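# Move grey tape roll from mug tree to table

## Task

Lift the grey tape roll off the mug tree and set it down lying flat on the table, without dropping it at any point, while the masking tape roll stays on the tree and the tree stays upright.

## Robot and tools

Robot: two arms, left_arm and right_arm, in a physics simulation. right_arm has a right hand, left_arm a mirrored left hand. Each hand has index, middle and ring fingers plus a thumb, 16 motors in all. The base of left_arm is at (-0.009, +0.257, +0.025) m and that of right_arm at (-0.039, -0.348, +0.020) m, each turned only slightly about z. A camera stand sits behind the arms. Small outside pushes on loose objects can happen now and then.

Scene frame: origin at table-top height, halfway between the nominal arm bases. +z is up, +x reaches out over the table, and left_arm is on the +y side. Image left and right do not match arm names. All reported hand positions (metres), orientations (quat_wxyz), velocities and Hand targets are in this frame, and may be wrong by a few centimetres, more at long reach.

Hand point axes (right hand; the left hand mirrors it, so there +x points toward the thumb): +z runs along straight fingers toward the tips, +y comes out of the palm face, +x crosses the palm away from the thumb. The palm face is at y = -0.062 m. Straight fingertips reach about 0.139 m beyond the knuckles, which are at z = -0.017 m. A rigid mast near the wrist on the palm side (x +0.05 to +0.10, z -0.16 to -0.11, out to y = +0.06 m) can collide with objects. Fingertips carry rubber caps. The right elbow sags when loaded, so aim higher if the hand ends up low.

Tool execute_actions. Argument actions: a list of actions. Each action is a list of 1 to 15 rows, and each row is one 1/30 s control step; if an action has fewer than 15 rows, its last row is repeated to fill the rest. Every row has exactly 48 numbers in [-1, 1], always covering both arms: left dx, dy, dz, rx, ry, rz; left hand's 16 motor values; left current_limit; left speed; then the same 24 for the right arm. dx, dy, dz, rx, ry, rz are an offset, not a pose: they are measured along the scene axes from that arm's Hand target as it stood when the action started. Every row in an action is counted from that same starting point, not from the row before, and the next action begins from the new target, so sending the same offset again moves further. Scale: 1.0 equals 0.6 m for dx, dy, dz and 180 degrees for rotation. rx, ry, rz make one rotation vector, turning about the Hand target's position. A translation longer than 1.0 gets shortened. The orientation sent is clipped to lie within 40 degrees of the measured one. One action might not reach the target; the hand can settle short, and waiting does not help. An all-zero action asks for the target again; if the hand is still short, send the missing distance. To stop pressing against something, put the target back past the hand point.

Hand values are absolute goal angles, not offsets. Order: index_mcp, index_abd, index_pip, index_dip, middle_mcp, middle_abd, middle_pip, middle_dip, ring_mcp, ring_abd, ring_pip, ring_dip, thumb_cmc, thumb_axl, thumb_mcp, thumb_ipl. Each maps linearly between the hinge's stops. Going toward -1 curls the fingers into the palm (_mcp at the knuckle, _pip middle joint, _dip tip joint) and swings the thumb from beside the palm to in front of it (thumb_cmc). Straight positions: _mcp +0.75, _abd 0.00, _pip +0.58, _dip +0.70, thumb_cmc +0.71, thumb_axl +0.68, thumb_mcp +0.23, thumb_ipl +0.17. thumb_axl spins the thumb about its own line; -0.40 is a quarter turn. Zero is a real goal, so to leave a hand unchanged, resend its hand_goal, current_limit and speed. current_limit: -1 to +1 maps to 0 to 550 mA per motor (never below 11 mA); very low values may not lift a finger. speed: a motor moves at (speed + 1)/2 of 8.5 rad/s. Starting values are +0.4 and -0.6, and the last values sent stay in effect.

Argument cameras: list of names (cam_high, cam_low, cam_left_wrist, cam_right_wrist), ["all"], or []. If it is omitted, images come only when actions is empty. An unknown name rejects the whole call. Images are 896x504.

Tool zoom_image: camera (one of the four) and region [x0, y0, x1, y1] in pixels of that camera's latest image, origin at top-left, at most 504 wide and 504 high. Only cameras from the most recent images can be zoomed.

Tool finished_scene: scene (integer 1 to 3, the current scene's number). It ends the scene for good, so call it only once the roll lies flat on the table and will stay there without help.

Results: per arm, end_effector_position and quat, Hand target (the last commanded pose after clipping, from which the next offsets count), joint positions, velocities (may read "within noise"), torques, and motor temperatures. Per hand: hand_goal (goals written), hand_measured (actual hinge positions on the same scale), hand_current_ma (positive pushes toward -1), hand_state (moving, goal, blocked, overload), hand_current_limit, hand_speed. A motor grips only while its goal lies beyond the object's surface. Resending hand_goal keeps a grip; resending hand_measured loosens it. A call returns once the robot is still, at most 3 s after its last action. The robot keeps holding your last command while you think.

Avoid: dropping the roll or releasing it while it still moves; knocking over the tree or the masking tape roll; hitting the table or other fixed items hard; anything falling off the table; any contact between the two arms or one hand gripping the other. A motor drawing 495 mA or more for 5 s shuts down for 10 s. Arm motors heat up from holding loads, staying outstretched or straining; past 85 °C a MOTOR HOT line appears, and at 100 °C that arm drops and stays faulted 30 to 60 s. If an arm stops, hand commands sent during the stop are lost. Near the first joint's axis, a small hand move can swing the whole arm. Joint ranges (rad): waist -2.880 to 2.880, shoulder 0.000 to 3.142, elbow 0.000 to 3.019, wrist pitch -1.693 to 1.571, wrist yaw -1.571 to 1.571, wrist roll -2.094 to 2.094.

Each tool is called as a command line: name --argument value for each argument, lists and objects as JSON in quotes; but a table of rows of numbers goes row by row, as --pt "numbers of a row", without its own name.

## Session

execute_actions --actions '[]'

Scene clock: 0.00 s.
left_arm: end_effector_position=(+0.6333, +0.3215, +0.2726) hand_goal=(+0.754, +0.000, +0.576, +0.696, +0.754, +0.000, +0.576, +0.696, +0.754, +0.000, +0.576, +0.696, +0.714, +0.678, +0.226, +0.168) hand_measured=(+0.754, +0.000, +0.576, +0.696, +0.754, +0.000, +0.576, +0.696, +0.754, +0.000, +0.576, +0.696, +0.714, +0.678, +0.226, +0.168) hand_current_ma=(+0, +0, +0, +0, +0, +0, +0, +0, +0, +0, +0, +0, +0, +0, +0, +0) hand_state=(goal, goal, goal, goal, goal, goal, goal, goal, goal, goal, goal, goal, goal, goal, goal, goal) hand_current_limit=0.40 hand_speed=-0.60 end_effector_quat_wxyz=(+0.644, +0.639, +0.365, +0.208) | right_arm: end_effector_position=(+0.6265, -0.1566, +0.1918) hand_goal=(+0.754, +0.000, +0.576, +0.696, +0.754, +0.000, +0.576, +0.696, +0.754, +0.000, +0.576, +0.696, +0.714, +0.678, +0.226, +0.168) hand_measured=(+0.754, +0.000, +0.576, +0.696, +0.754, +0.000, +0.576, +0.696, +0.754, +0.000, +0.576, +0.696, +0.714, +0.678, +0.226, +0.168) hand_current_ma=(+0, +0, +0, +0, +0, +0, +0, +0, +0, +0, +0, +0, +0, +0, +0, +0) hand_state=(goal, goal, goal, goal, goal, goal, goal, goal, goal, goal, goal, goal, goal, goal, goal, goal) hand_current_limit=0.40 hand_speed=-0.60 end_effector_quat_wxyz=(+0.068, +0.718, +0.693, -0.004)
Joint positions: left_arm=[0.35 1.815 0.975 0.67 1.047 -0.059] | right_arm=[0.358 1.969 1.848 -1.408 0.129 0.426]
Joint velocities: within noise
Joint torques (N m): no reading
Motor temperatures (°C): left_arm=[37 35 36 31 30 33] | right_arm=[29 29 30 32 36 30]
Heat: left arm: hottest waist 37 °C; right arm: hottest wrist yaw 36 °C.
Hand target: left_arm +0.6378, +0.3230, +0.2838; +0.646, +0.639, +0.356, +0.218 | right_arm +0.6333, -0.1539, +0.2089; +0.074, +0.718, +0.691, +0.012

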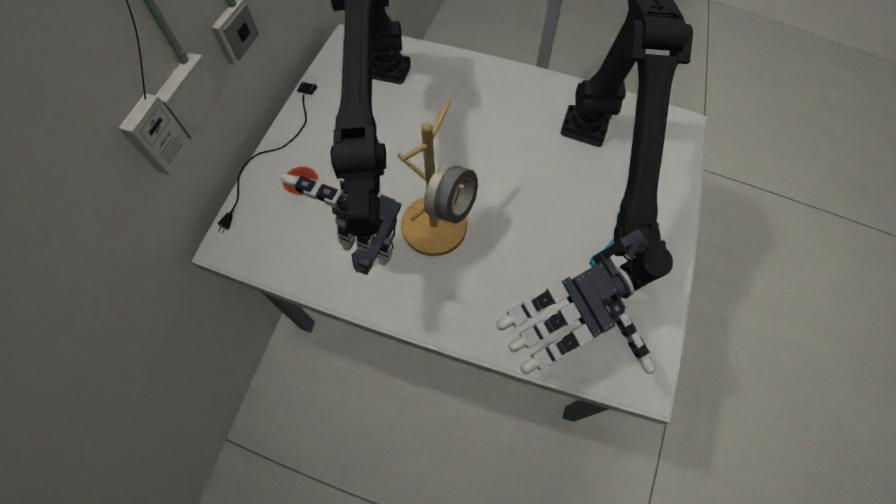

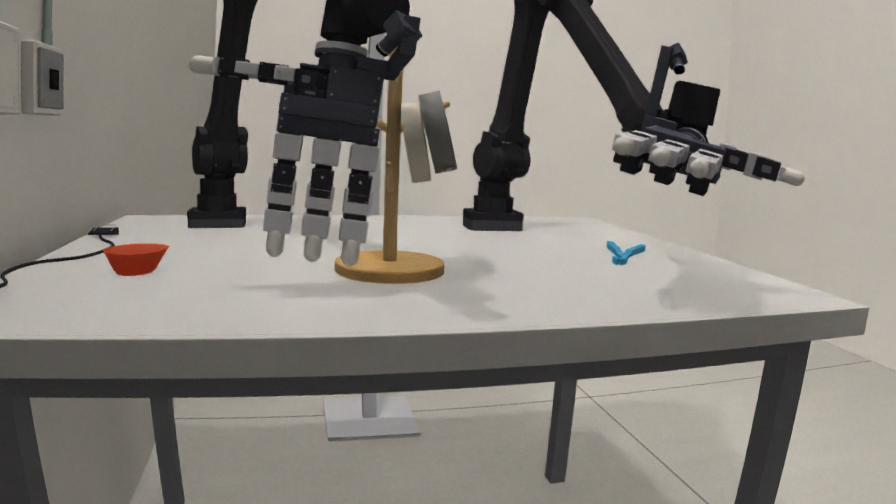

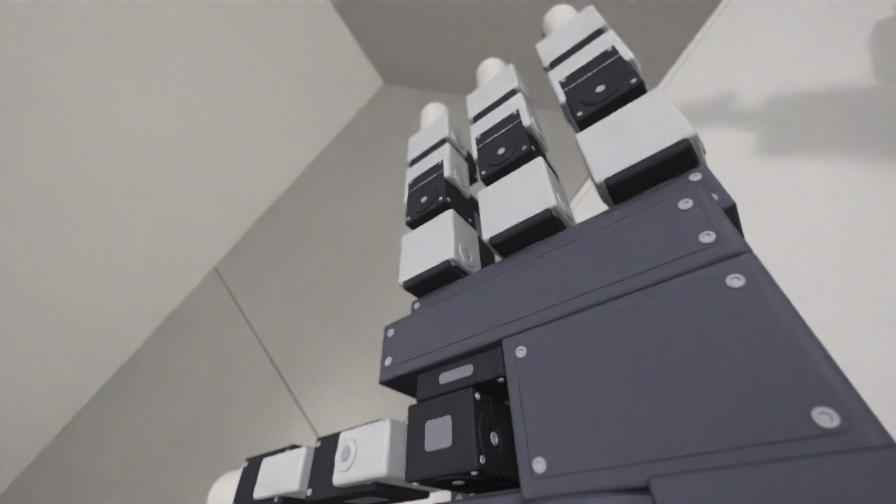

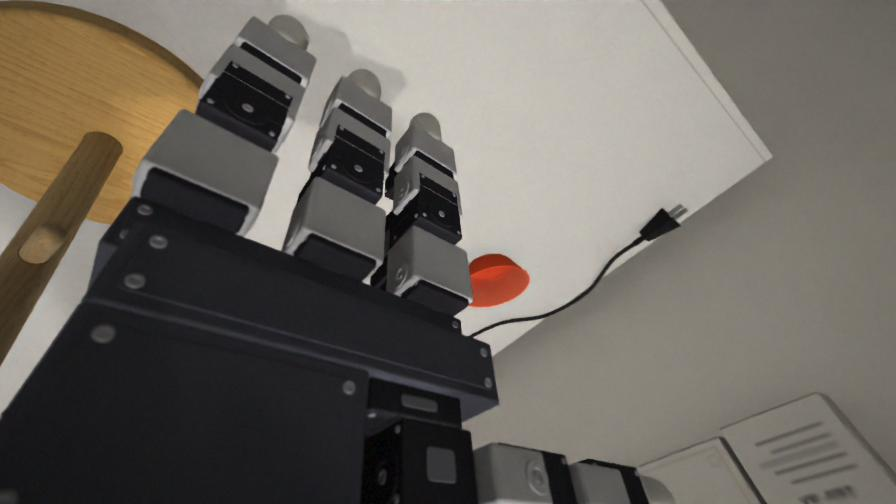

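zoom_image --camera "cam_high" --region '[330, 80, 550, 280]'

zoom_image --camera "cam_low" --region '[300, 40, 520, 300]'

Scaled by 2.291 from the camera's 896x504 image, which has a finer 1280x720 frame.

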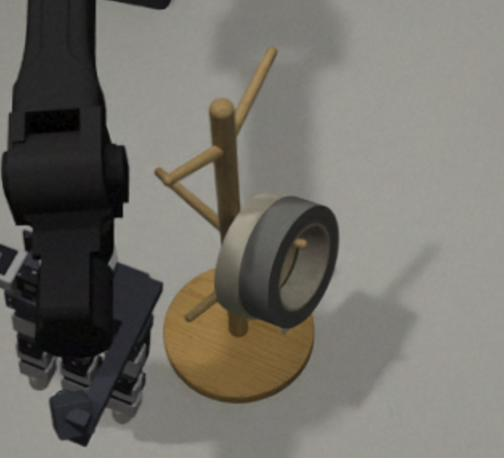

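Scaled by 1.938 from the camera's 896x504 image, which has a finer 1280x720 frame.

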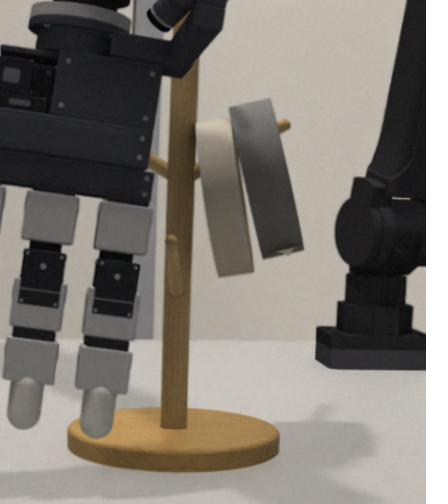

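execute_actions --actions '[[[-0.0627,-0.0077,0,0.0961,0.0213,-0.0625,-0.342,0,0.576,0.696,-0.342,0,0.576,0.696,0.342,0,-0.95,-0.75,-0.571,0.678,0.226,0.168,0.4,-0.6,-0.04,-0.08,0.02,0,0,0,0.754,0,0.576,0.696,0.754,0,0.576,0.696,0.754,0,0.576,0.696,0.714,0.678,0.226,0.168,0.4,-0.6]],[[-0.0627,-0.0077,0,0.0961,0.0213,-0.0625,-0.342,0,0.576,0.696,-0.342,0,0.576,0.696,0.342,0,-0.95,-0.75,-0.571,0.678,0.226,0.168,0.4,-0.6,-0.04,-0.08,0.02,0,0,0,0.754,0,0.576,0.696,0.754,0,0.576,0.696,0.754,0,0.576,0.696,0.714,0.678,0.226,0.168,0.4,-0.6]],[[-0.0627,-0.0077,0,0.0961,0.0213,-0.0625,-0.342,0,0.576,0.696,-0.342,0,0.576,0.696,0.342,0,-0.95,-0.75,-0.571,0.678,0.226,0.168,0.4,-0.6,-0.04,-0.08,0.02,0,0,0,0.754,0,0.576,0.696,0.754,0,0.576,0.696,0.754,0,0.576,0.696,0.714,0.678,0.226,0.168,0.4,-0.6]],[[-0.0627,-0.0077,0,0.0961,0.0213,-0.0625,-0.342,0,0.576,0.696,-0.342,0,0.576,0.696,0.342,0,-0.95,-0.75,-0.571,0.678,0.226,0.168,0.4,-0.6,-0.04,-0.08,0.02,0,0,0,0.754,0,0.576,0.696,0.754,0,0.576,0.696,0.754,0,0.576,0.696,0.714,0.678,0.226,0.168,0.4,-0.6]],[[-0.0627,-0.0077,0,0.0961,0.0213,-0.0625,-0.342,0,0.576,0.696,-0.342,0,0.576,0.696,0.342,0,-0.95,-0.75,-0.571,0.678,0.226,0.168,0.4,-0.6,-0.04,-0.08,0.02,0,0,0,0.754,0,0.576,0.696,0.754,0,0.576,0.696,0.754,0,0.576,0.696,0.714,0.678,0.226,0.168,0.4,-0.6]]]' --cameras '["all"]'

Scene clock: 101.70 s.
left_arm: end_effector_position=(+0.4378, +0.2960, +0.2560) hand_goal=(-0.342, +0.000, +0.576, +0.696, -0.342, +0.000, +0.576, +0.696, +0.342, +0.000, -0.950, -0.750, -0.570, +0.678, +0.226, +0.168) hand_measured=(-0.332, +0.000, +0.576, +0.696, -0.328, +0.000, +0.576, +0.696, +0.350, +0.000, -0.930, -0.742, -0.568, +0.678, +0.224, +0.168) hand_current_ma=(+16, +0, +0, +0, +23, +0, +0, +0, +11, +0, +34, +9, +1, +0, -3, +0) hand_state=(goal, goal, goal, goal, goal, goal, goal, goal, goal, goal, blocked, goal, goal, goal, goal, goal) hand_current_limit=0.40 hand_speed=-0.60 end_effector_quat_wxyz=(+0.029, +0.995, -0.093, -0.031) | right_arm: end_effector_position=(+0.5138, -0.3935, +0.2604) hand_goal=(+0.754, +0.000, +0.576, +0.696, +0.754, +0.000, +0.576, +0.696, +0.754, +0.000, +0.576, +0.696, +0.714, +0.678, +0.226, +0.168) hand_measured=(+0.754, +0.000, +0.576, +0.696, +0.754, +0.000, +0.576, +0.696, +0.754, +0.000, +0.576, +0.696, +0.714, +0.678, +0.224, +0.168) hand_current_ma=(-1, +0, +1, +0, -1, +0, +1, +0, -1, +0, +1, +0, +0, -2, -7, -1) hand_state=(goal, goal, goal, goal, goal, goal, goal, goal, goal, goal, goal, goal, goal, goal, goal, goal) hand_current_limit=0.40 hand_speed=-0.60 end_effector_quat_wxyz=(+0.071, +0.722, +0.688, +0.008)
Joint positions: left_arm=[0.329 1.59 1.502 -1.562 0.03 2.053] | right_arm=[-0.041 1.501 1.398 -1.358 0.091 0.037]
Joint torques (N m): left_arm=[-1.9 -13.04 13.45 -1.06 0.33 0.19] | right_arm=[-0.21 -12.4 7.36 0.36 0.07 0.01]
Motor temperatures (°C): left_arm=[37 37 42 31 29 31] | right_arm=[29 34 39 31 34 29]
Heat: left arm: hottest elbow 42 °C; right arm: hottest elbow 39 °C.
Hand target: left_arm +0.4498, +0.2999, +0.2838; +0.016, +0.994, -0.104, -0.002 | right_arm +0.5132, -0.3938, +0.2689; +0.074, +0.718, +0.692, +0.012
Off the commanded pose: left_arm 0.030 m, 4 deg | right_arm 0.009 m, 1 deg.
camera_calibration:
cam_left_wrist: T_world_to_cam=[[-0.657244, 0.752872, 0.0348558, 0.0202073], [0.557762, 0.454771, 0.694323, -0.609006], [0.506885, 0.475781, -0.718819, -0.0552065], [0, 0, 0, 1]] pos_world=[0.380945, 0.288011, 0.382459]
cam_right_wrist: T_world_to_cam=[[0.576696, -0.791313, 0.203089, -0.638801], [-0.643176, -0.28649, 0.710104, -0.0176063], [-0.503732, -0.540137, -0.674171, 0.349747], [0, 0, 0, 1]] pos_world=[0.533249, -0.321624, 0.378025]

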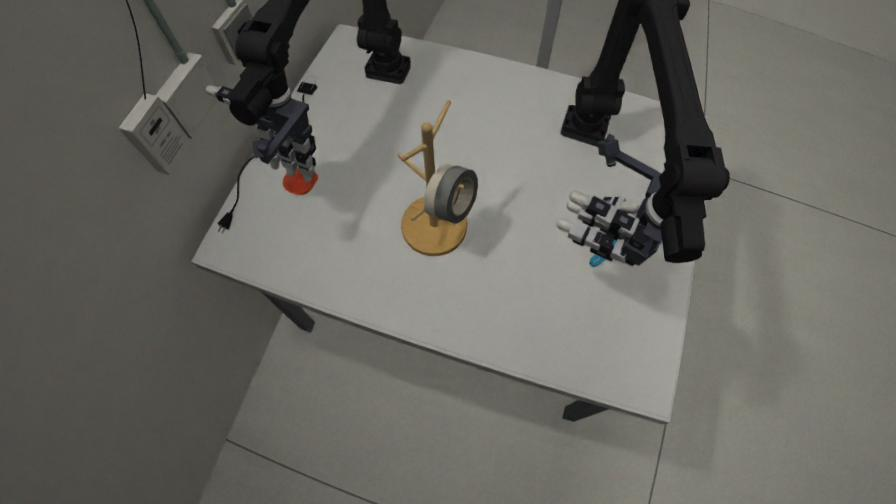

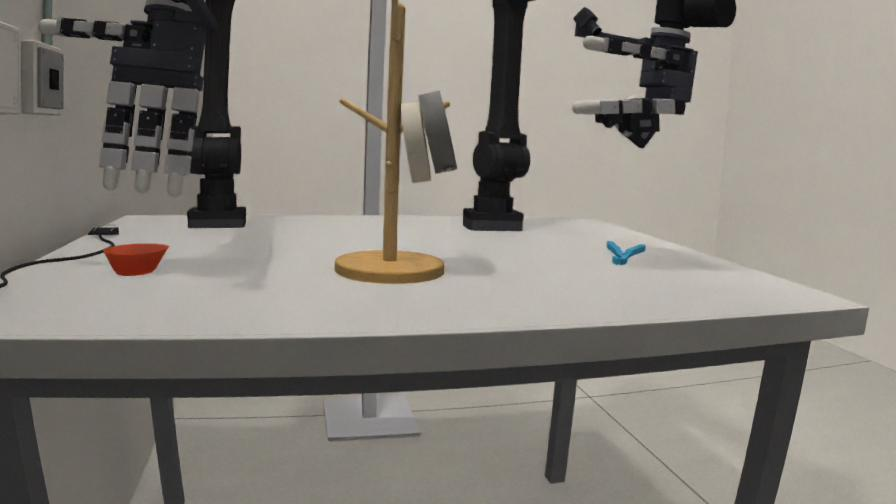

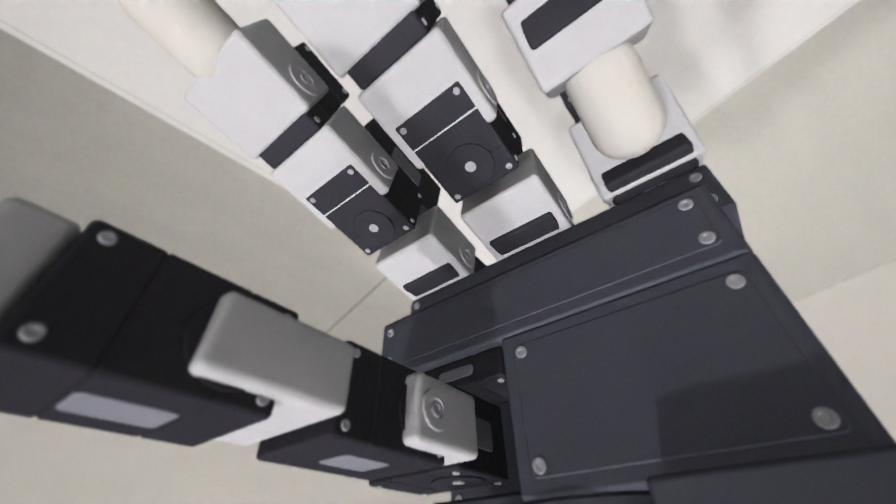

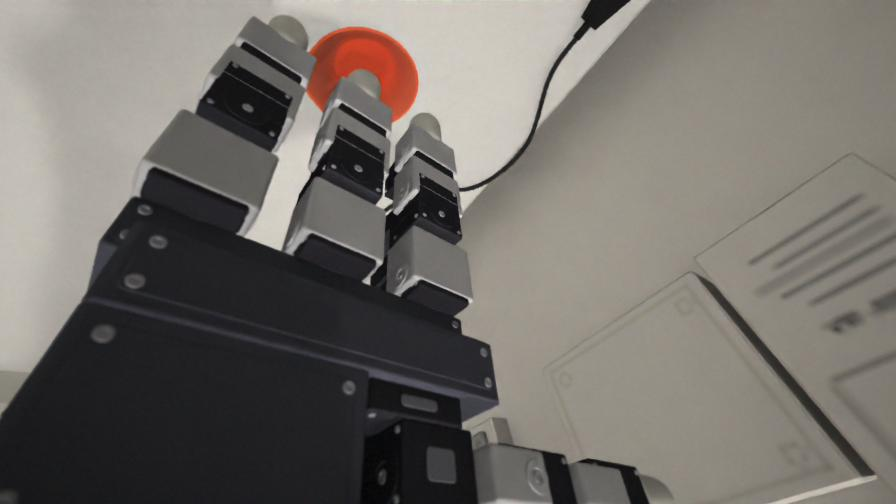

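zoom_image --camera "cam_low" --region '[320, 60, 500, 220]'

zoom_image --camera "cam_high" --region '[380, 90, 520, 250]'

zoom_image --camera "cam_low" --region '[540, 0, 760, 170]'

zoom_image --camera "cam_high" --region '[540, 120, 740, 280]'

Scaled by 2.800 from the camera's 896x504 image, which has a finer 1280x720 frame.

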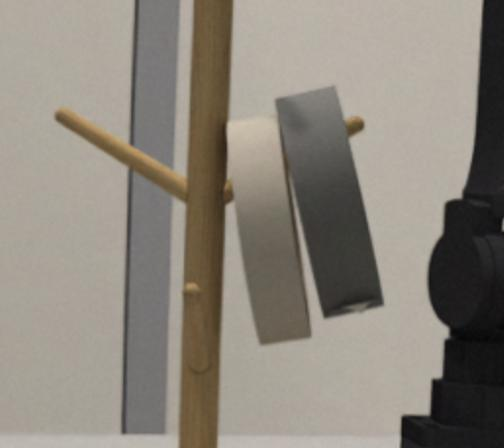

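Scaled by 3.150 from the camera's 896x504 image, which has a finer 1280x720 frame.

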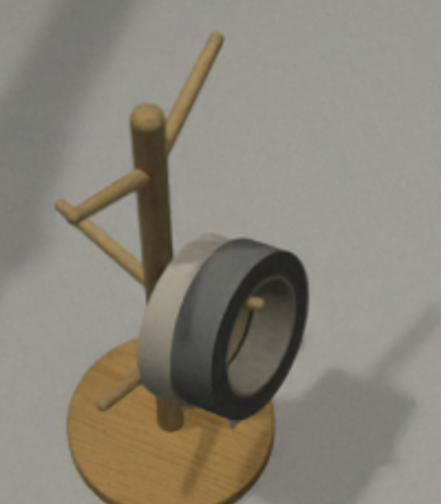

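Scaled by 2.291 from the camera's 896x504 image, which has a finer 1280x720 frame.

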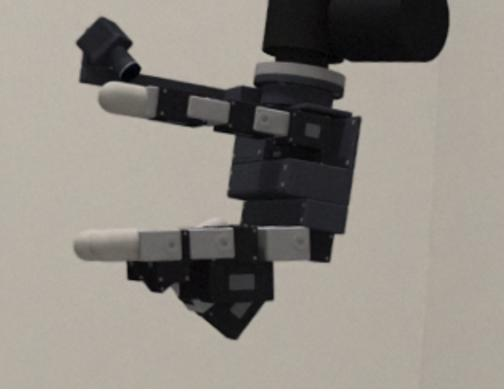

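Scaled by 2.520 from the camera's 896x504 image, which has a finer 1280x720 frame.

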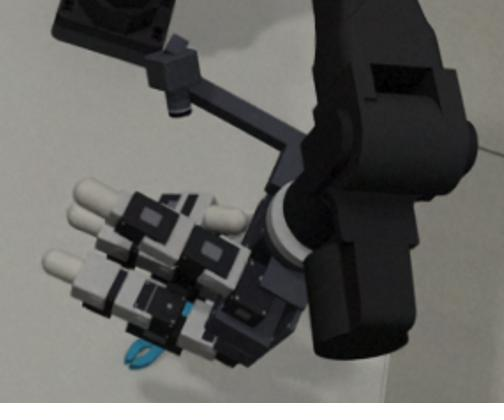

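execute_actions --actions '[[[0.0,-0.076,-0.061,0,0,0,0.137,0,-0.153,0.696,0.137,0,-0.153,0.696,0.342,0,-0.95,-0.75,-0.571,0.678,0.112,0.168,0.4,-0.6,0,0,0,0,0,0,0.754,0,0.576,0.696,0.754,0,0.576,0.696,0.754,0,0.576,0.696,0.714,0.678,0.226,0.168,0.4,-0.6]],[[0.0,-0.076,-0.061,0,0,0,0.137,0,-0.153,0.696,0.137,0,-0.153,0.696,0.342,0,-0.95,-0.75,-0.571,0.678,0.112,0.168,0.4,-0.6,0,0,0,0,0,0,0.754,0,0.576,0.696,0.754,0,0.576,0.696,0.754,0,0.576,0.696,0.714,0.678,0.226,0.168,0.4,-0.6]],[[0.0,-0.076,-0.061,0,0,0,0.137,0,-0.153,0.696,0.137,0,-0.153,0.696,0.342,0,-0.95,-0.75,-0.571,0.678,0.112,0.168,0.4,-0.6,0,0,0,0,0,0,0.754,0,0.576,0.696,0.754,0,0.576,0.696,0.754,0,0.576,0.696,0.714,0.678,0.226,0.168,0.4,-0.6]]]' --cameras '["all"]'

zoom_image --camera "cam_low" --region '[380, 40, 600, 230]'

zoom_image --camera "cam_high" --region '[400, 120, 600, 280]'

Scene clock: 128.77 s.
left_arm: end_effector_position=(+0.4476, +0.1610, +0.1824) hand_goal=(+0.138, +0.000, -0.152, +0.696, +0.138, +0.000, -0.152, +0.696, +0.342, +0.000, -0.950, -0.750, -0.570, +0.678, +0.112, +0.168) hand_measured=(+0.142, +0.000, -0.144, +0.696, +0.144, +0.000, -0.144, +0.696, +0.350, +0.000, -0.930, -0.742, -0.568, +0.678, +0.110, +0.168) hand_current_ma=(+5, +0, +9, +0, +7, +0, +8, +0, +11, +0, +34, +9, +1, +0, -3, +0) hand_state=(goal, goal, goal, goal, goal, goal, goal, goal, goal, goal, blocked, goal, goal, goal, goal, goal) hand_current_limit=0.40 hand_speed=-0.60 end_effector_quat_wxyz=(+0.017, +0.993, -0.115, +0.003) | right_arm: end_effector_position=(+0.5138, -0.3934, +0.2604) hand_goal=(+0.754, +0.000, +0.576, +0.696, +0.754, +0.000, +0.576, +0.696, +0.754, +0.000, +0.576, +0.696, +0.714, +0.678, +0.226, +0.168) hand_measured=(+0.754, +0.000, +0.576, +0.696, +0.754, +0.000, +0.576, +0.696, +0.754, +0.000, +0.576, +0.696, +0.714, +0.678, +0.224, +0.168) hand_current_ma=(-1, +0, +1, +0, -1, +0, +1, +0, -1, +0, +1, +0, +0, -2, -7, -1) hand_state=(goal, goal, goal, goal, goal, goal, goal, goal, goal, goal, goal, goal, goal, goal, goal, goal) hand_current_limit=0.40 hand_speed=-0.60 end_effector_quat_wxyz=(+0.071, +0.722, +0.689, +0.008)
Joint positions: left_arm=[0.032 1.563 1.278 -1.284 0.034 1.798] | right_arm=[-0.041 1.501 1.398 -1.358 0.091 0.036]
Joint torques (N m): left_arm=[-1.9 -11.05 7.77 0.25 0.37 -0.25] | right_arm=[-0.26 -12.16 7.46 0.27 0.06 -0.01]
Heat: left arm: hottest elbow 46 °C; right arm: hottest elbow 37 °C.
Hand target: left_arm +0.4498, +0.1631, +0.1741; +0.017, +0.994, -0.104, -0.002 | right_arm +0.5132, -0.3938, +0.2689; +0.074, +0.718, +0.691, +0.012
Off the commanded pose: left_arm 0.009 m, 1 deg | right_arm 0.009 m, 1 deg.
camera_calibration:
cam_left_wrist: T_world_to_cam=[[-0.626366, 0.779526, 0.00208768, 0.118752], [0.525095, 0.419943, 0.740218, -0.490054], [0.576143, 0.464744, -0.672364, -0.0865282], [0, 0, 0, 1]] pos_world=[0.38156, 0.153438, 0.30432]
cam_right_wrist: T_world_to_cam=[[0.577307, -0.790854, 0.203143, -0.6389], [-0.642885, -0.286862, 0.710218, -0.0178239], [-0.503404, -0.540611, -0.674035, 0.349356], [0, 0, 0, 1]] pos_world=[0.53325, -0.321523, 0.377925]

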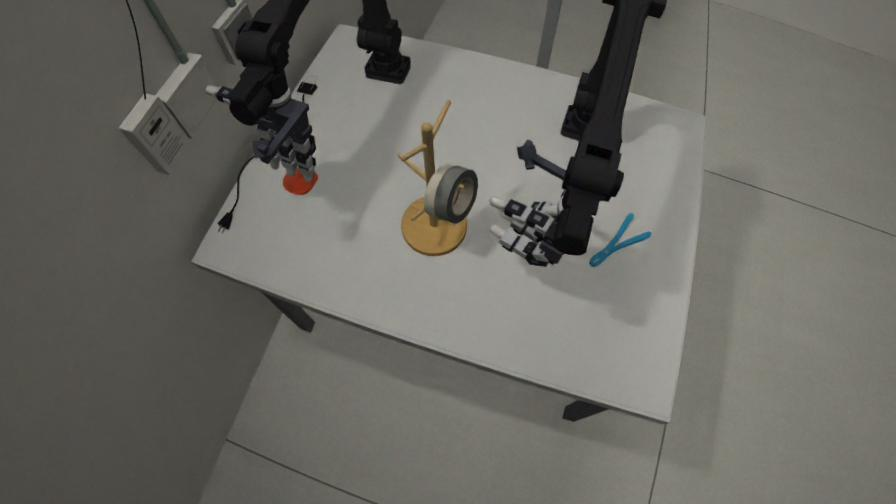

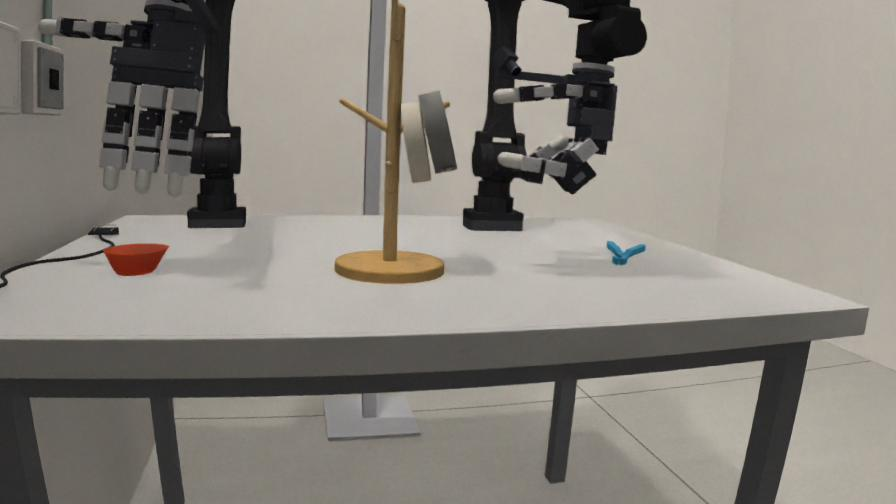

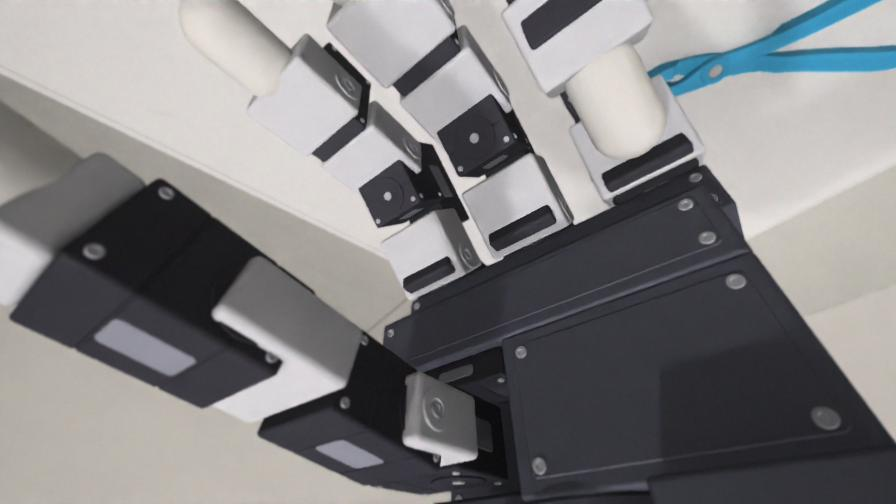

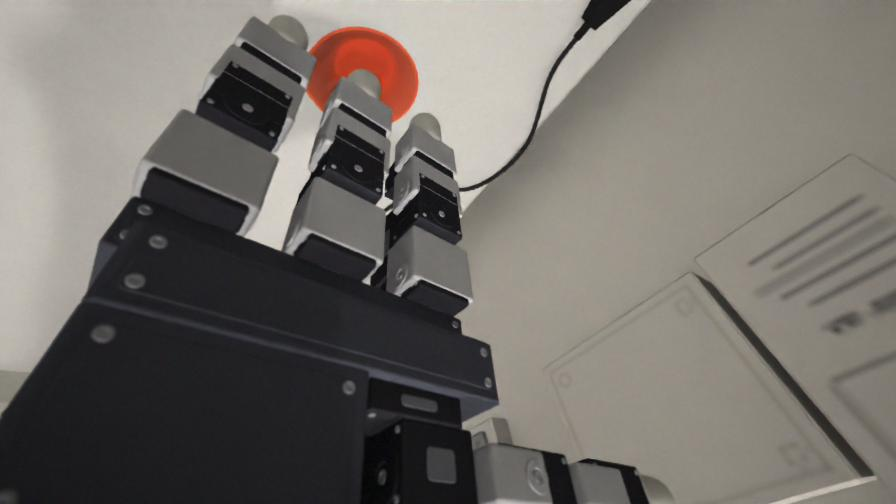

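Scaled by 2.291 from the camera's 896x504 image, which has a finer 1280x720 frame.

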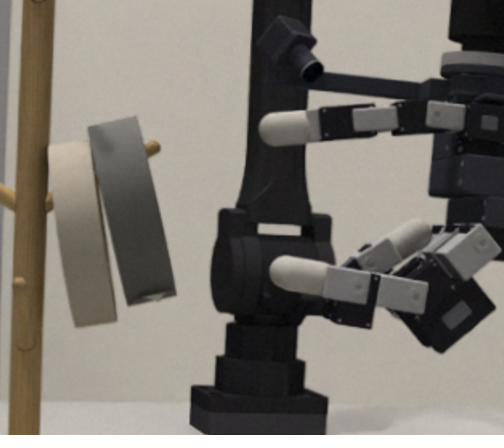

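Scaled by 2.520 from the camera's 896x504 image, which has a finer 1280x720 frame.

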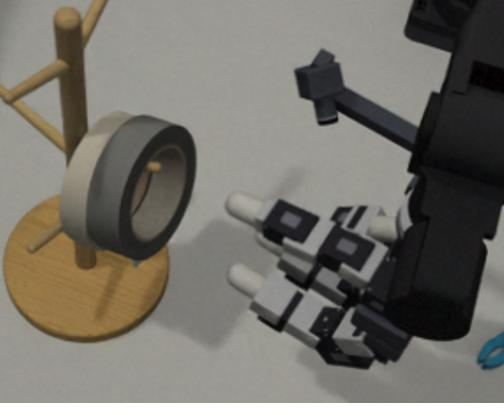

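execute_actions --actions '[[[-0.0184,-0.015,-0.0267,0.0136,-0.0028,0.0114,0.137,0,-0.153,0.696,0.137,0,-0.153,0.696,0.342,0,-0.93,-0.75,-0.571,0.678,0.112,0.168,0.4,-0.6,0,0,0,0,0,0,0.754,0,0.576,0.696,0.754,0,0.576,0.696,0.754,0,0.576,0.696,0.714,0.678,0.226,0.168,0.4,-0.6]],[[-0.0184,-0.015,-0.0267,0.0136,-0.0028,0.0114,0.137,0,-0.153,0.696,0.137,0,-0.153,0.696,0.342,0,-0.93,-0.75,-0.571,0.678,0.112,0.168,0.4,-0.6,0,0,0,0,0,0,0.754,0,0.576,0.696,0.754,0,0.576,0.696,0.754,0,0.576,0.696,0.714,0.678,0.226,0.168,0.4,-0.6]]]' --cameras '["cam_high","cam_low"]'

zoom_image --camera "cam_low" --region '[380, 40, 600, 230]'

zoom_image --camera "cam_high" --region '[400, 120, 600, 280]'

Scene clock: 160.90 s.
left_arm: end_effector_position=(+0.4283, +0.1463, +0.1397) hand_goal=(+0.138, +0.000, -0.152, +0.696, +0.138, +0.000, -0.152, +0.696, +0.342, +0.000, -0.930, -0.750, -0.570, +0.678, +0.112, +0.168) hand_measured=(+0.144, +0.000, -0.144, +0.696, +0.144, +0.000, -0.144, +0.696, +0.350, +0.000, -0.924, -0.744, -0.568, +0.678, +0.110, +0.168) hand_current_ma=(+5, +0, +8, +0, +7, +0, +8, +0, +11, +0, +7, +7, +1, +0, -3, +0) hand_state=(goal, goal, goal, goal, goal, goal, goal, goal, goal, goal, goal, goal, goal, goal, goal, goal) hand_current_limit=0.40 hand_speed=-0.60 end_effector_quat_wxyz=(-0.026, +0.997, -0.075, -0.005) | right_arm: end_effector_position=(+0.5138, -0.3934, +0.2604) hand_goal=(+0.754, +0.000, +0.576, +0.696, +0.754, +0.000, +0.576, +0.696, +0.754, +0.000, +0.576, +0.696, +0.714, +0.678, +0.226, +0.168) hand_measured=(+0.754, +0.000, +0.576, +0.696, +0.754, +0.000, +0.576, +0.696, +0.754, +0.000, +0.576, +0.696, +0.714, +0.678, +0.224, +0.168) hand_current_ma=(-1, +0, +1, +0, -1, +0, +1, +0, -1, +0, +1, +0, +0, -2, -7, -1) hand_state=(goal, goal, goal, goal, goal, goal, goal, goal, goal, goal, goal, goal, goal, goal, goal, goal) hand_current_limit=0.40 hand_speed=-0.60 end_effector_quat_wxyz=(+0.071, +0.722, +0.689, +0.008)
Joint positions: left_arm=[-0.038 1.537 1.149 -1.193 -0.051 1.647] | right_arm=[-0.041 1.501 1.398 -1.358 0.091 0.036]
Joint torques (N m): left_arm=[-2.37 -11.93 7.06 0.24 0.23 -0.24] | right_arm=[0.03 -12.45 7.47 0.28 0.08 -0.01]
Heat: left arm: hottest elbow 45 °C; right arm: hottest elbow 36 °C.
Hand target: left_arm +0.4276, +0.1450, +0.1420; -0.027, +0.997, -0.068, +0.003 | right_arm +0.5132, -0.3938, +0.2689; +0.074, +0.718, +0.691, +0.012
Off the commanded pose: left_arm 0.003 m, 1 deg | right_arm 0.009 m, 1 deg.
Images, in order (width x height): cam_high 896x504, cam_low 896x504.

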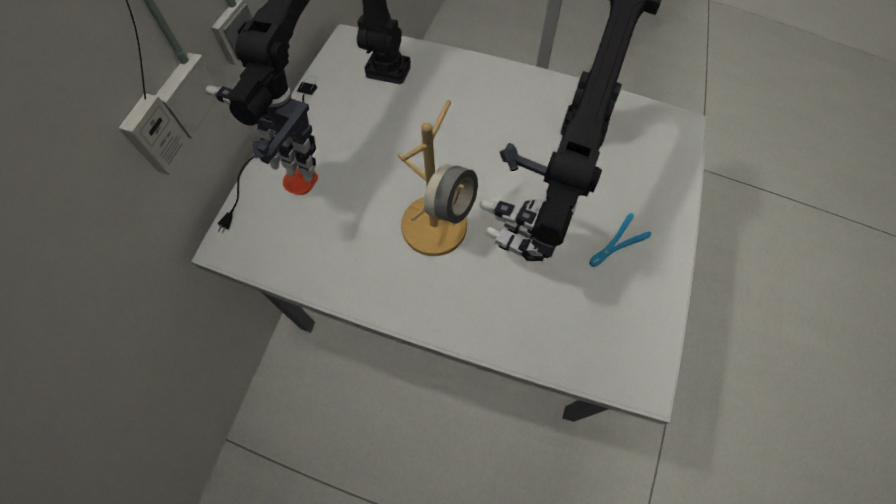

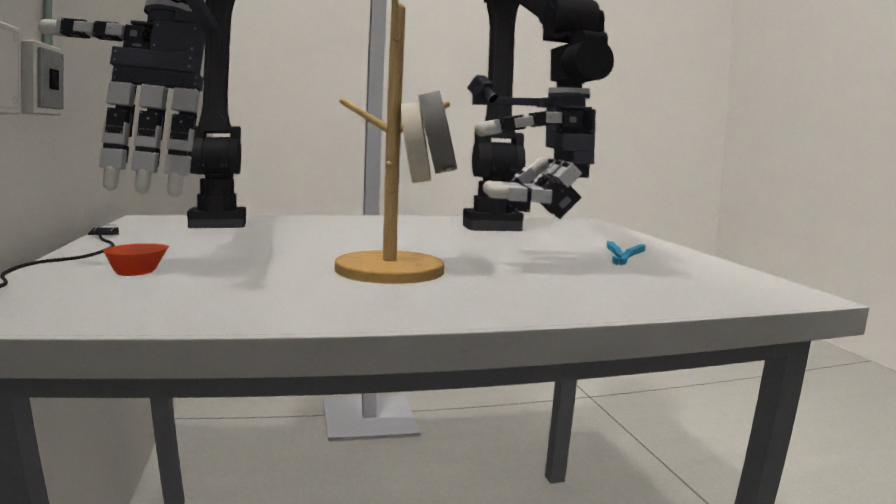

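Scaled by 2.291 from the camera's 896x504 image, which has a finer 1280x720 frame.

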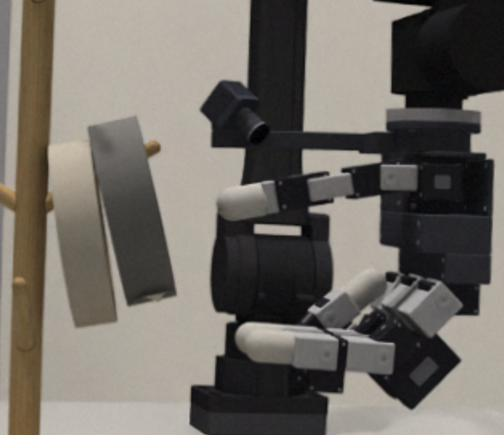

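Scaled by 2.520 from the camera's 896x504 image, which has a finer 1280x720 frame.

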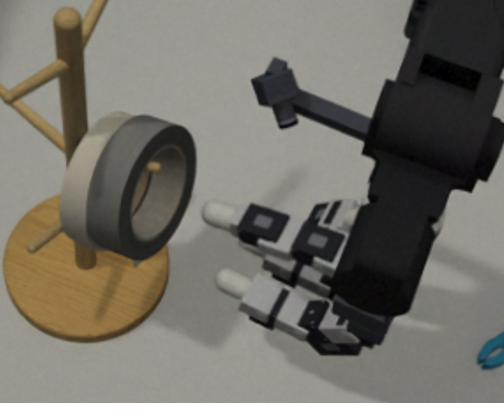

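execute_actions --actions '[[[-0.0075,-0.07,-0.0157,0,0,0,0.137,0,-0.153,0.696,0.137,0,-0.153,0.696,0.342,0,-0.93,-0.75,-0.571,0.678,0.112,0.168,0.4,-0.6,0,0,0,0,0,0,0.754,0,0.576,0.696,0.754,0,0.576,0.696,0.754,0,0.576,0.696,0.714,0.678,0.226,0.168,0.4,-0.6]]]' --cameras '["cam_high","cam_low"]'

zoom_image --camera "cam_low" --region '[380, 60, 540, 220]'

zoom_image --camera "cam_high" --region '[400, 120, 560, 280]'

Scene clock: 169.77 s.
left_arm: end_effector_position=(+0.4222, +0.1007, +0.1351) hand_goal=(+0.138, +0.000, -0.152, +0.696, +0.138, +0.000, -0.152, +0.696, +0.342, +0.000, -0.930, -0.750, -0.570, +0.678, +0.112, +0.168) hand_measured=(+0.144, +0.000, -0.144, +0.696, +0.144, +0.000, -0.144, +0.696, +0.350, +0.000, -0.924, -0.744, -0.568, +0.678, +0.110, +0.168) hand_current_ma=(+6, +0, +8, +0, +7, +0, +8, +0, +11, +0, +7, +7, +1, +0, -3, +0) hand_state=(goal, goal, goal, goal, goal, goal, goal, goal, goal, goal, goal, goal, goal, goal, goal, goal) hand_current_limit=0.40 hand_speed=-0.60 end_effector_quat_wxyz=(-0.026, +0.997, -0.079, +0.001) | right_arm: end_effector_position=(+0.5138, -0.3934, +0.2604) hand_goal=(+0.754, +0.000, +0.576, +0.696, +0.754, +0.000, +0.576, +0.696, +0.754, +0.000, +0.576, +0.696, +0.714, +0.678, +0.226, +0.168) hand_measured=(+0.754, +0.000, +0.576, +0.696, +0.754, +0.000, +0.576, +0.696, +0.754, +0.000, +0.576, +0.696, +0.714, +0.678, +0.224, +0.168) hand_current_ma=(-1, +0, +1, +0, -1, +0, +1, +0, -1, +0, +1, +0, +0, -2, -7, -1) hand_state=(goal, goal, goal, goal, goal, goal, goal, goal, goal, goal, goal, goal, goal, goal, goal, goal) hand_current_limit=0.40 hand_speed=-0.60 end_effector_quat_wxyz=(+0.071, +0.722, +0.689, +0.008)
Joint positions: left_arm=[-0.146 1.536 1.136 -1.173 -0.052 1.548] | right_arm=[-0.041 1.501 1.398 -1.358 0.091 0.036]
Joint torques (N m): left_arm=[-1.79 -10.58 7.25 0.35 0.22 -0.28] | right_arm=[-0.21 -12.16 7.39 0.31 0.09 -0.02]
Heat: left arm: hottest elbow 44 °C; right arm: hottest elbow 36 °C.
Hand target: left_arm +0.4232, +0.1031, +0.1326; -0.027, +0.997, -0.068, +0.003 | right_arm +0.5132, -0.3938, +0.2689; +0.074, +0.718, +0.691, +0.012
Off the commanded pose: left_arm 0.004 m, 1 deg | right_arm 0.009 m, 1 deg.
Images, in order (width x height): cam_high 896x504, cam_low 896x504.

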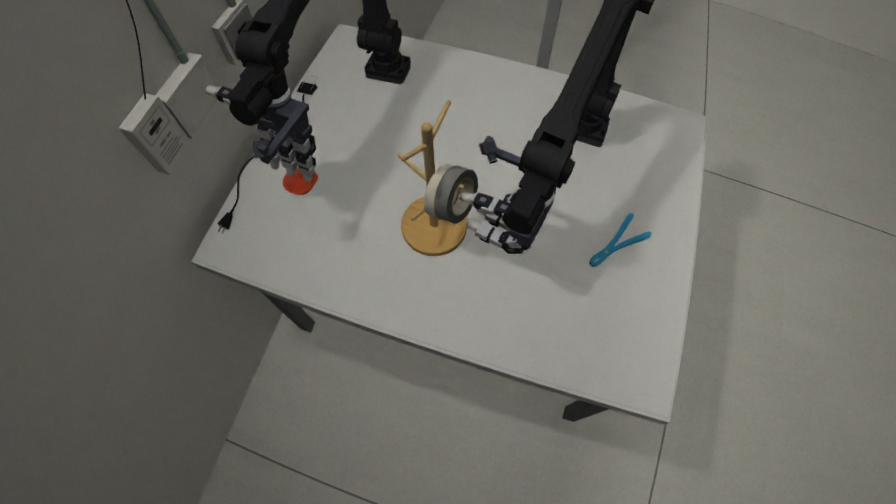

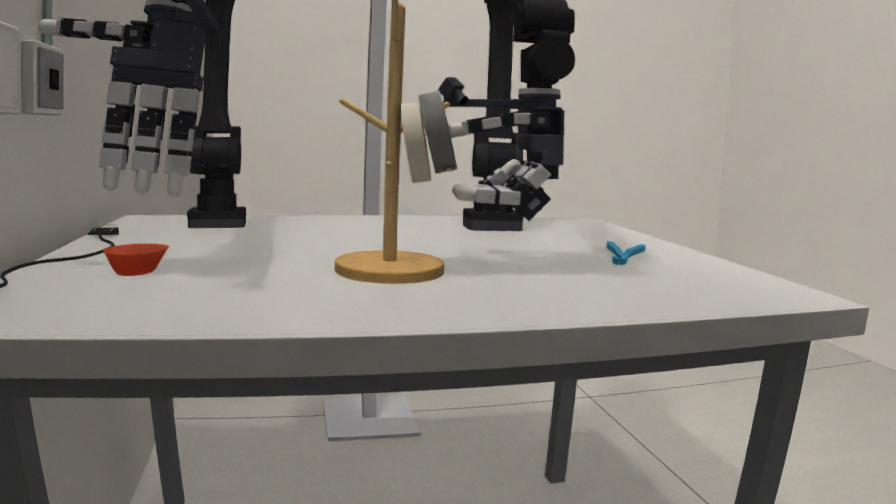

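Scaled by 3.150 from the camera's 896x504 image, which has a finer 1280x720 frame.

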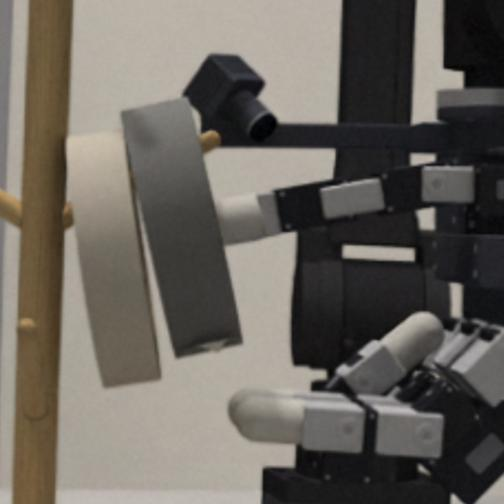

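Scaled by 3.150 from the camera's 896x504 image, which has a finer 1280x720 frame.

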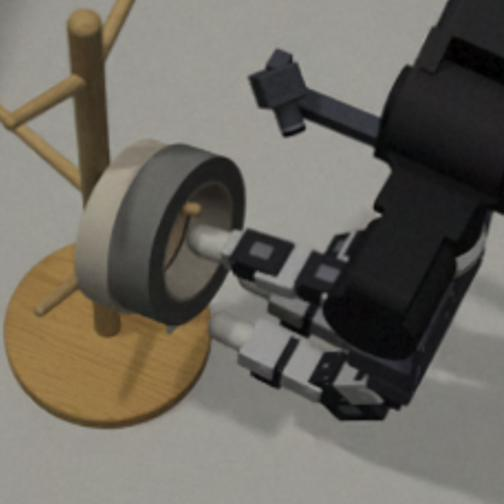

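execute_actions --actions '[[[-0.0012,-0.0427,-0.0227,0,0,0,0.137,0,-0.153,0.696,0.137,0,-0.153,0.696,0.342,0,-0.93,-0.75,-0.571,0.678,0.112,0.168,0.4,-0.6,0,0,0,0,0,0,0.754,0,0.576,0.696,0.754,0,0.576,0.696,0.754,0,0.576,0.696,0.714,0.678,0.226,0.168,0.4,-0.6]]]' --cameras '["cam_high","cam_low"]'

zoom_image --camera "cam_low" --region '[380, 60, 540, 220]'

zoom_image --camera "cam_high" --region '[400, 120, 560, 280]'

Scene clock: 175.53 s.
left_arm: end_effector_position=(+0.4235, +0.0774, +0.1299) hand_goal=(+0.138, +0.000, -0.152, +0.696, +0.138, +0.000, -0.152, +0.696, +0.342, +0.000, -0.930, -0.750, -0.570, +0.678, +0.112, +0.168) hand_measured=(+0.144, +0.000, -0.144, +0.696, +0.144, +0.000, -0.144, +0.696, +0.350, +0.000, -0.924, -0.744, -0.568, +0.678, +0.110, +0.168) hand_current_ma=(+6, +0, +8, +0, +7, +0, +8, +0, +11, +0, +7, +7, +1, +0, -3, +0) hand_state=(goal, goal, goal, goal, goal, goal, goal, goal, goal, goal, goal, goal, goal, goal, goal, goal) hand_current_limit=0.40 hand_speed=-0.60 end_effector_quat_wxyz=(-0.025, +0.997, -0.076, +0.010) | right_arm: end_effector_position=(+0.5138, -0.3934, +0.2604) hand_goal=(+0.754, +0.000, +0.576, +0.696, +0.754, +0.000, +0.576, +0.696, +0.754, +0.000, +0.576, +0.696, +0.714, +0.678, +0.226, +0.168) hand_measured=(+0.754, +0.000, +0.576, +0.696, +0.754, +0.000, +0.576, +0.696, +0.754, +0.000, +0.576, +0.696, +0.714, +0.678, +0.224, +0.168) hand_current_ma=(-1, +0, +1, +0, -1, +0, +1, +0, -1, +0, +1, +0, +0, -2, -7, -1) hand_state=(goal, goal, goal, goal, goal, goal, goal, goal, goal, goal, goal, goal, goal, goal, goal, goal) hand_current_limit=0.40 hand_speed=-0.60 end_effector_quat_wxyz=(+0.071, +0.722, +0.689, +0.008)
Joint positions: left_arm=[-0.199 1.545 1.129 -1.142 -0.053 1.489] | right_arm=[-0.041 1.501 1.398 -1.358 0.091 0.036]
Joint torques (N m): left_arm=[-2.2 -9.41 7.31 0.54 0.23 -0.25] | right_arm=[-0.09 -12.34 7.49 0.32 0.06 0]
Heat: left arm: hottest elbow 45 °C; right arm: hottest elbow 36 °C.
Hand target: left_arm +0.4224, +0.0775, +0.1188; -0.027, +0.997, -0.068, +0.003 | right_arm +0.5132, -0.3938, +0.2689; +0.074, +0.718, +0.691, +0.012
Off the commanded pose: left_arm 0.011 m, 1 deg | right_arm 0.009 m, 1 deg.
Images, in order (width x height): cam_high 896x504, cam_low 896x504.

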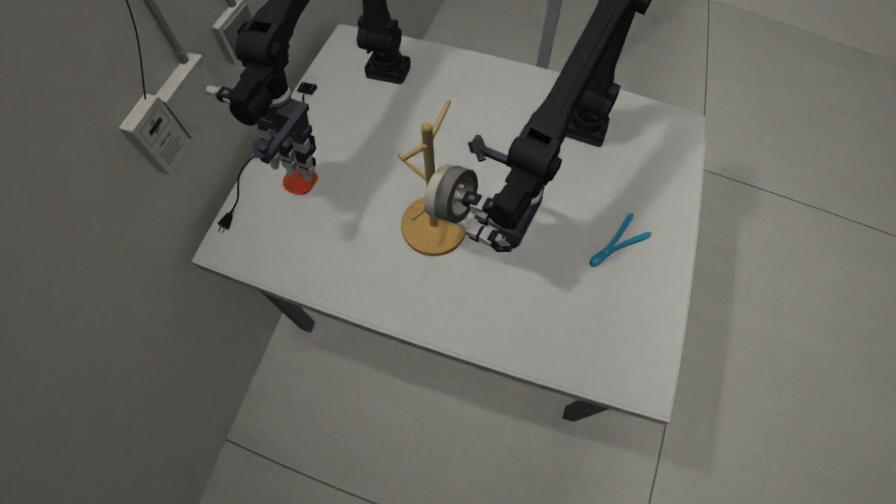

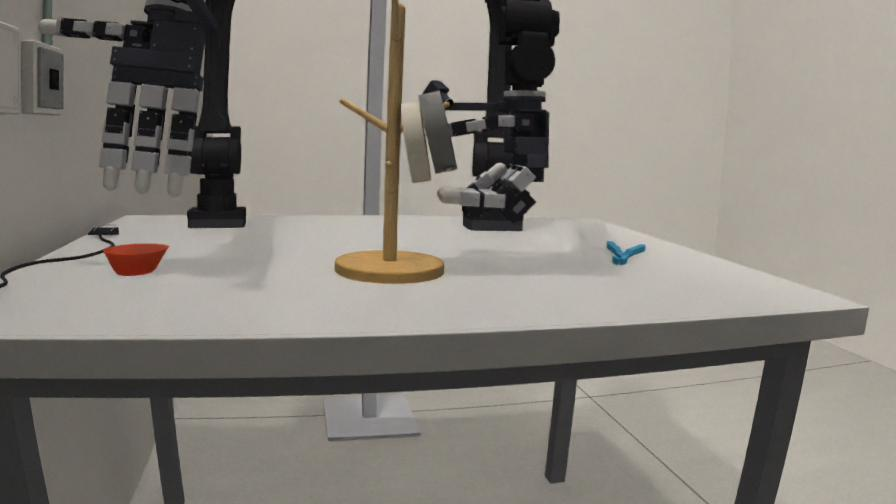

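Scaled by 3.150 from the camera's 896x504 image, which has a finer 1280x720 frame.

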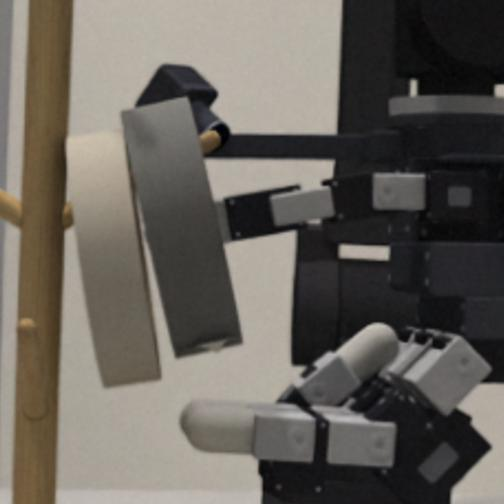

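Scaled by 3.150 from the camera's 896x504 image, which has a finer 1280x720 frame.

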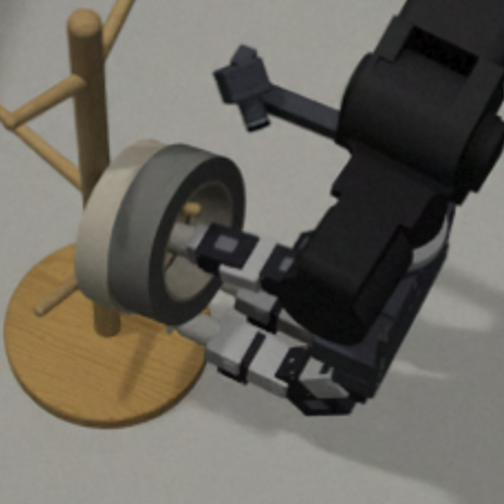

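execute_actions --actions '[[[0,0,-0.015,0,0,0,0.137,0,-0.153,0.696,0.137,0,-0.153,0.696,0.342,0,-0.93,-0.75,-0.571,0.678,0.112,0.168,0.4,-0.6,0,0,0,0,0,0,0.754,0,0.576,0.696,0.754,0,0.576,0.696,0.754,0,0.576,0.696,0.714,0.678,0.226,0.168,0.4,-0.6]]]' --cameras '[]'

Scene clock: 180.07 s.
left_arm: end_effector_position=(+0.4234, +0.0775, +0.1201) hand_goal=(+0.138, +0.000, -0.152, +0.696, +0.138, +0.000, -0.152, +0.696, +0.342, +0.000, -0.930, -0.750, -0.570, +0.678, +0.112, +0.168) hand_measured=(+0.144, +0.000, -0.144, +0.696, +0.144, +0.000, -0.144, +0.696, +0.350, +0.000, -0.924, -0.744, -0.568, +0.678, +0.110, +0.168) hand_current_ma=(+6, +0, +8, +0, +7, +0, +8, +0, +11, +0, +7, +7, +1, +0, -3, +0) hand_state=(goal, goal, goal, goal, goal, goal, goal, goal, goal, goal, goal, goal, goal, goal, goal, goal) hand_current_limit=0.40 hand_speed=-0.60 end_effector_quat_wxyz=(-0.025, +0.997, -0.076, +0.010) | right_arm: end_effector_position=(+0.5138, -0.3934, +0.2604) hand_goal=(+0.754, +0.000, +0.576, +0.696, +0.754, +0.000, +0.576, +0.696, +0.754, +0.000, +0.576, +0.696, +0.714, +0.678, +0.226, +0.168) hand_measured=(+0.754, +0.000, +0.576, +0.696, +0.754, +0.000, +0.576, +0.696, +0.754, +0.000, +0.576, +0.696, +0.714, +0.678, +0.224, +0.168) hand_current_ma=(-1, +0, +1, +0, -1, +0, +1, +0, -1, +0, +1, +0, +0, -2, -7, -1) hand_state=(goal, goal, goal, goal, goal, goal, goal, goal, goal, goal, goal, goal, goal, goal, goal, goal) hand_current_limit=0.40 hand_speed=-0.60 end_effector_quat_wxyz=(+0.071, +0.722, +0.689, +0.008)
Joint positions: left_arm=[-0.199 1.557 1.115 -1.118 -0.053 1.488] | right_arm=[-0.041 1.501 1.398 -1.358 0.091 0.036]
Joint torques (N m): left_arm=[-1.9 -9.52 7.01 0.32 0.19 -0.25] | right_arm=[-0.09 -12.51 7.43 0.28 0.07 -0.01]
Heat: left arm: hottest elbow 45 °C; right arm: hottest elbow 36 °C.
Hand target: left_arm +0.4223, +0.0775, +0.1099; -0.027, +0.997, -0.068, +0.003 | right_arm +0.5132, -0.3938, +0.2689; +0.074, +0.718, +0.691, +0.012
Off the commanded pose: left_arm 0.010 m, 1 deg | right_arm 0.009 m, 1 deg.
No camera images: "cameras" was empty.


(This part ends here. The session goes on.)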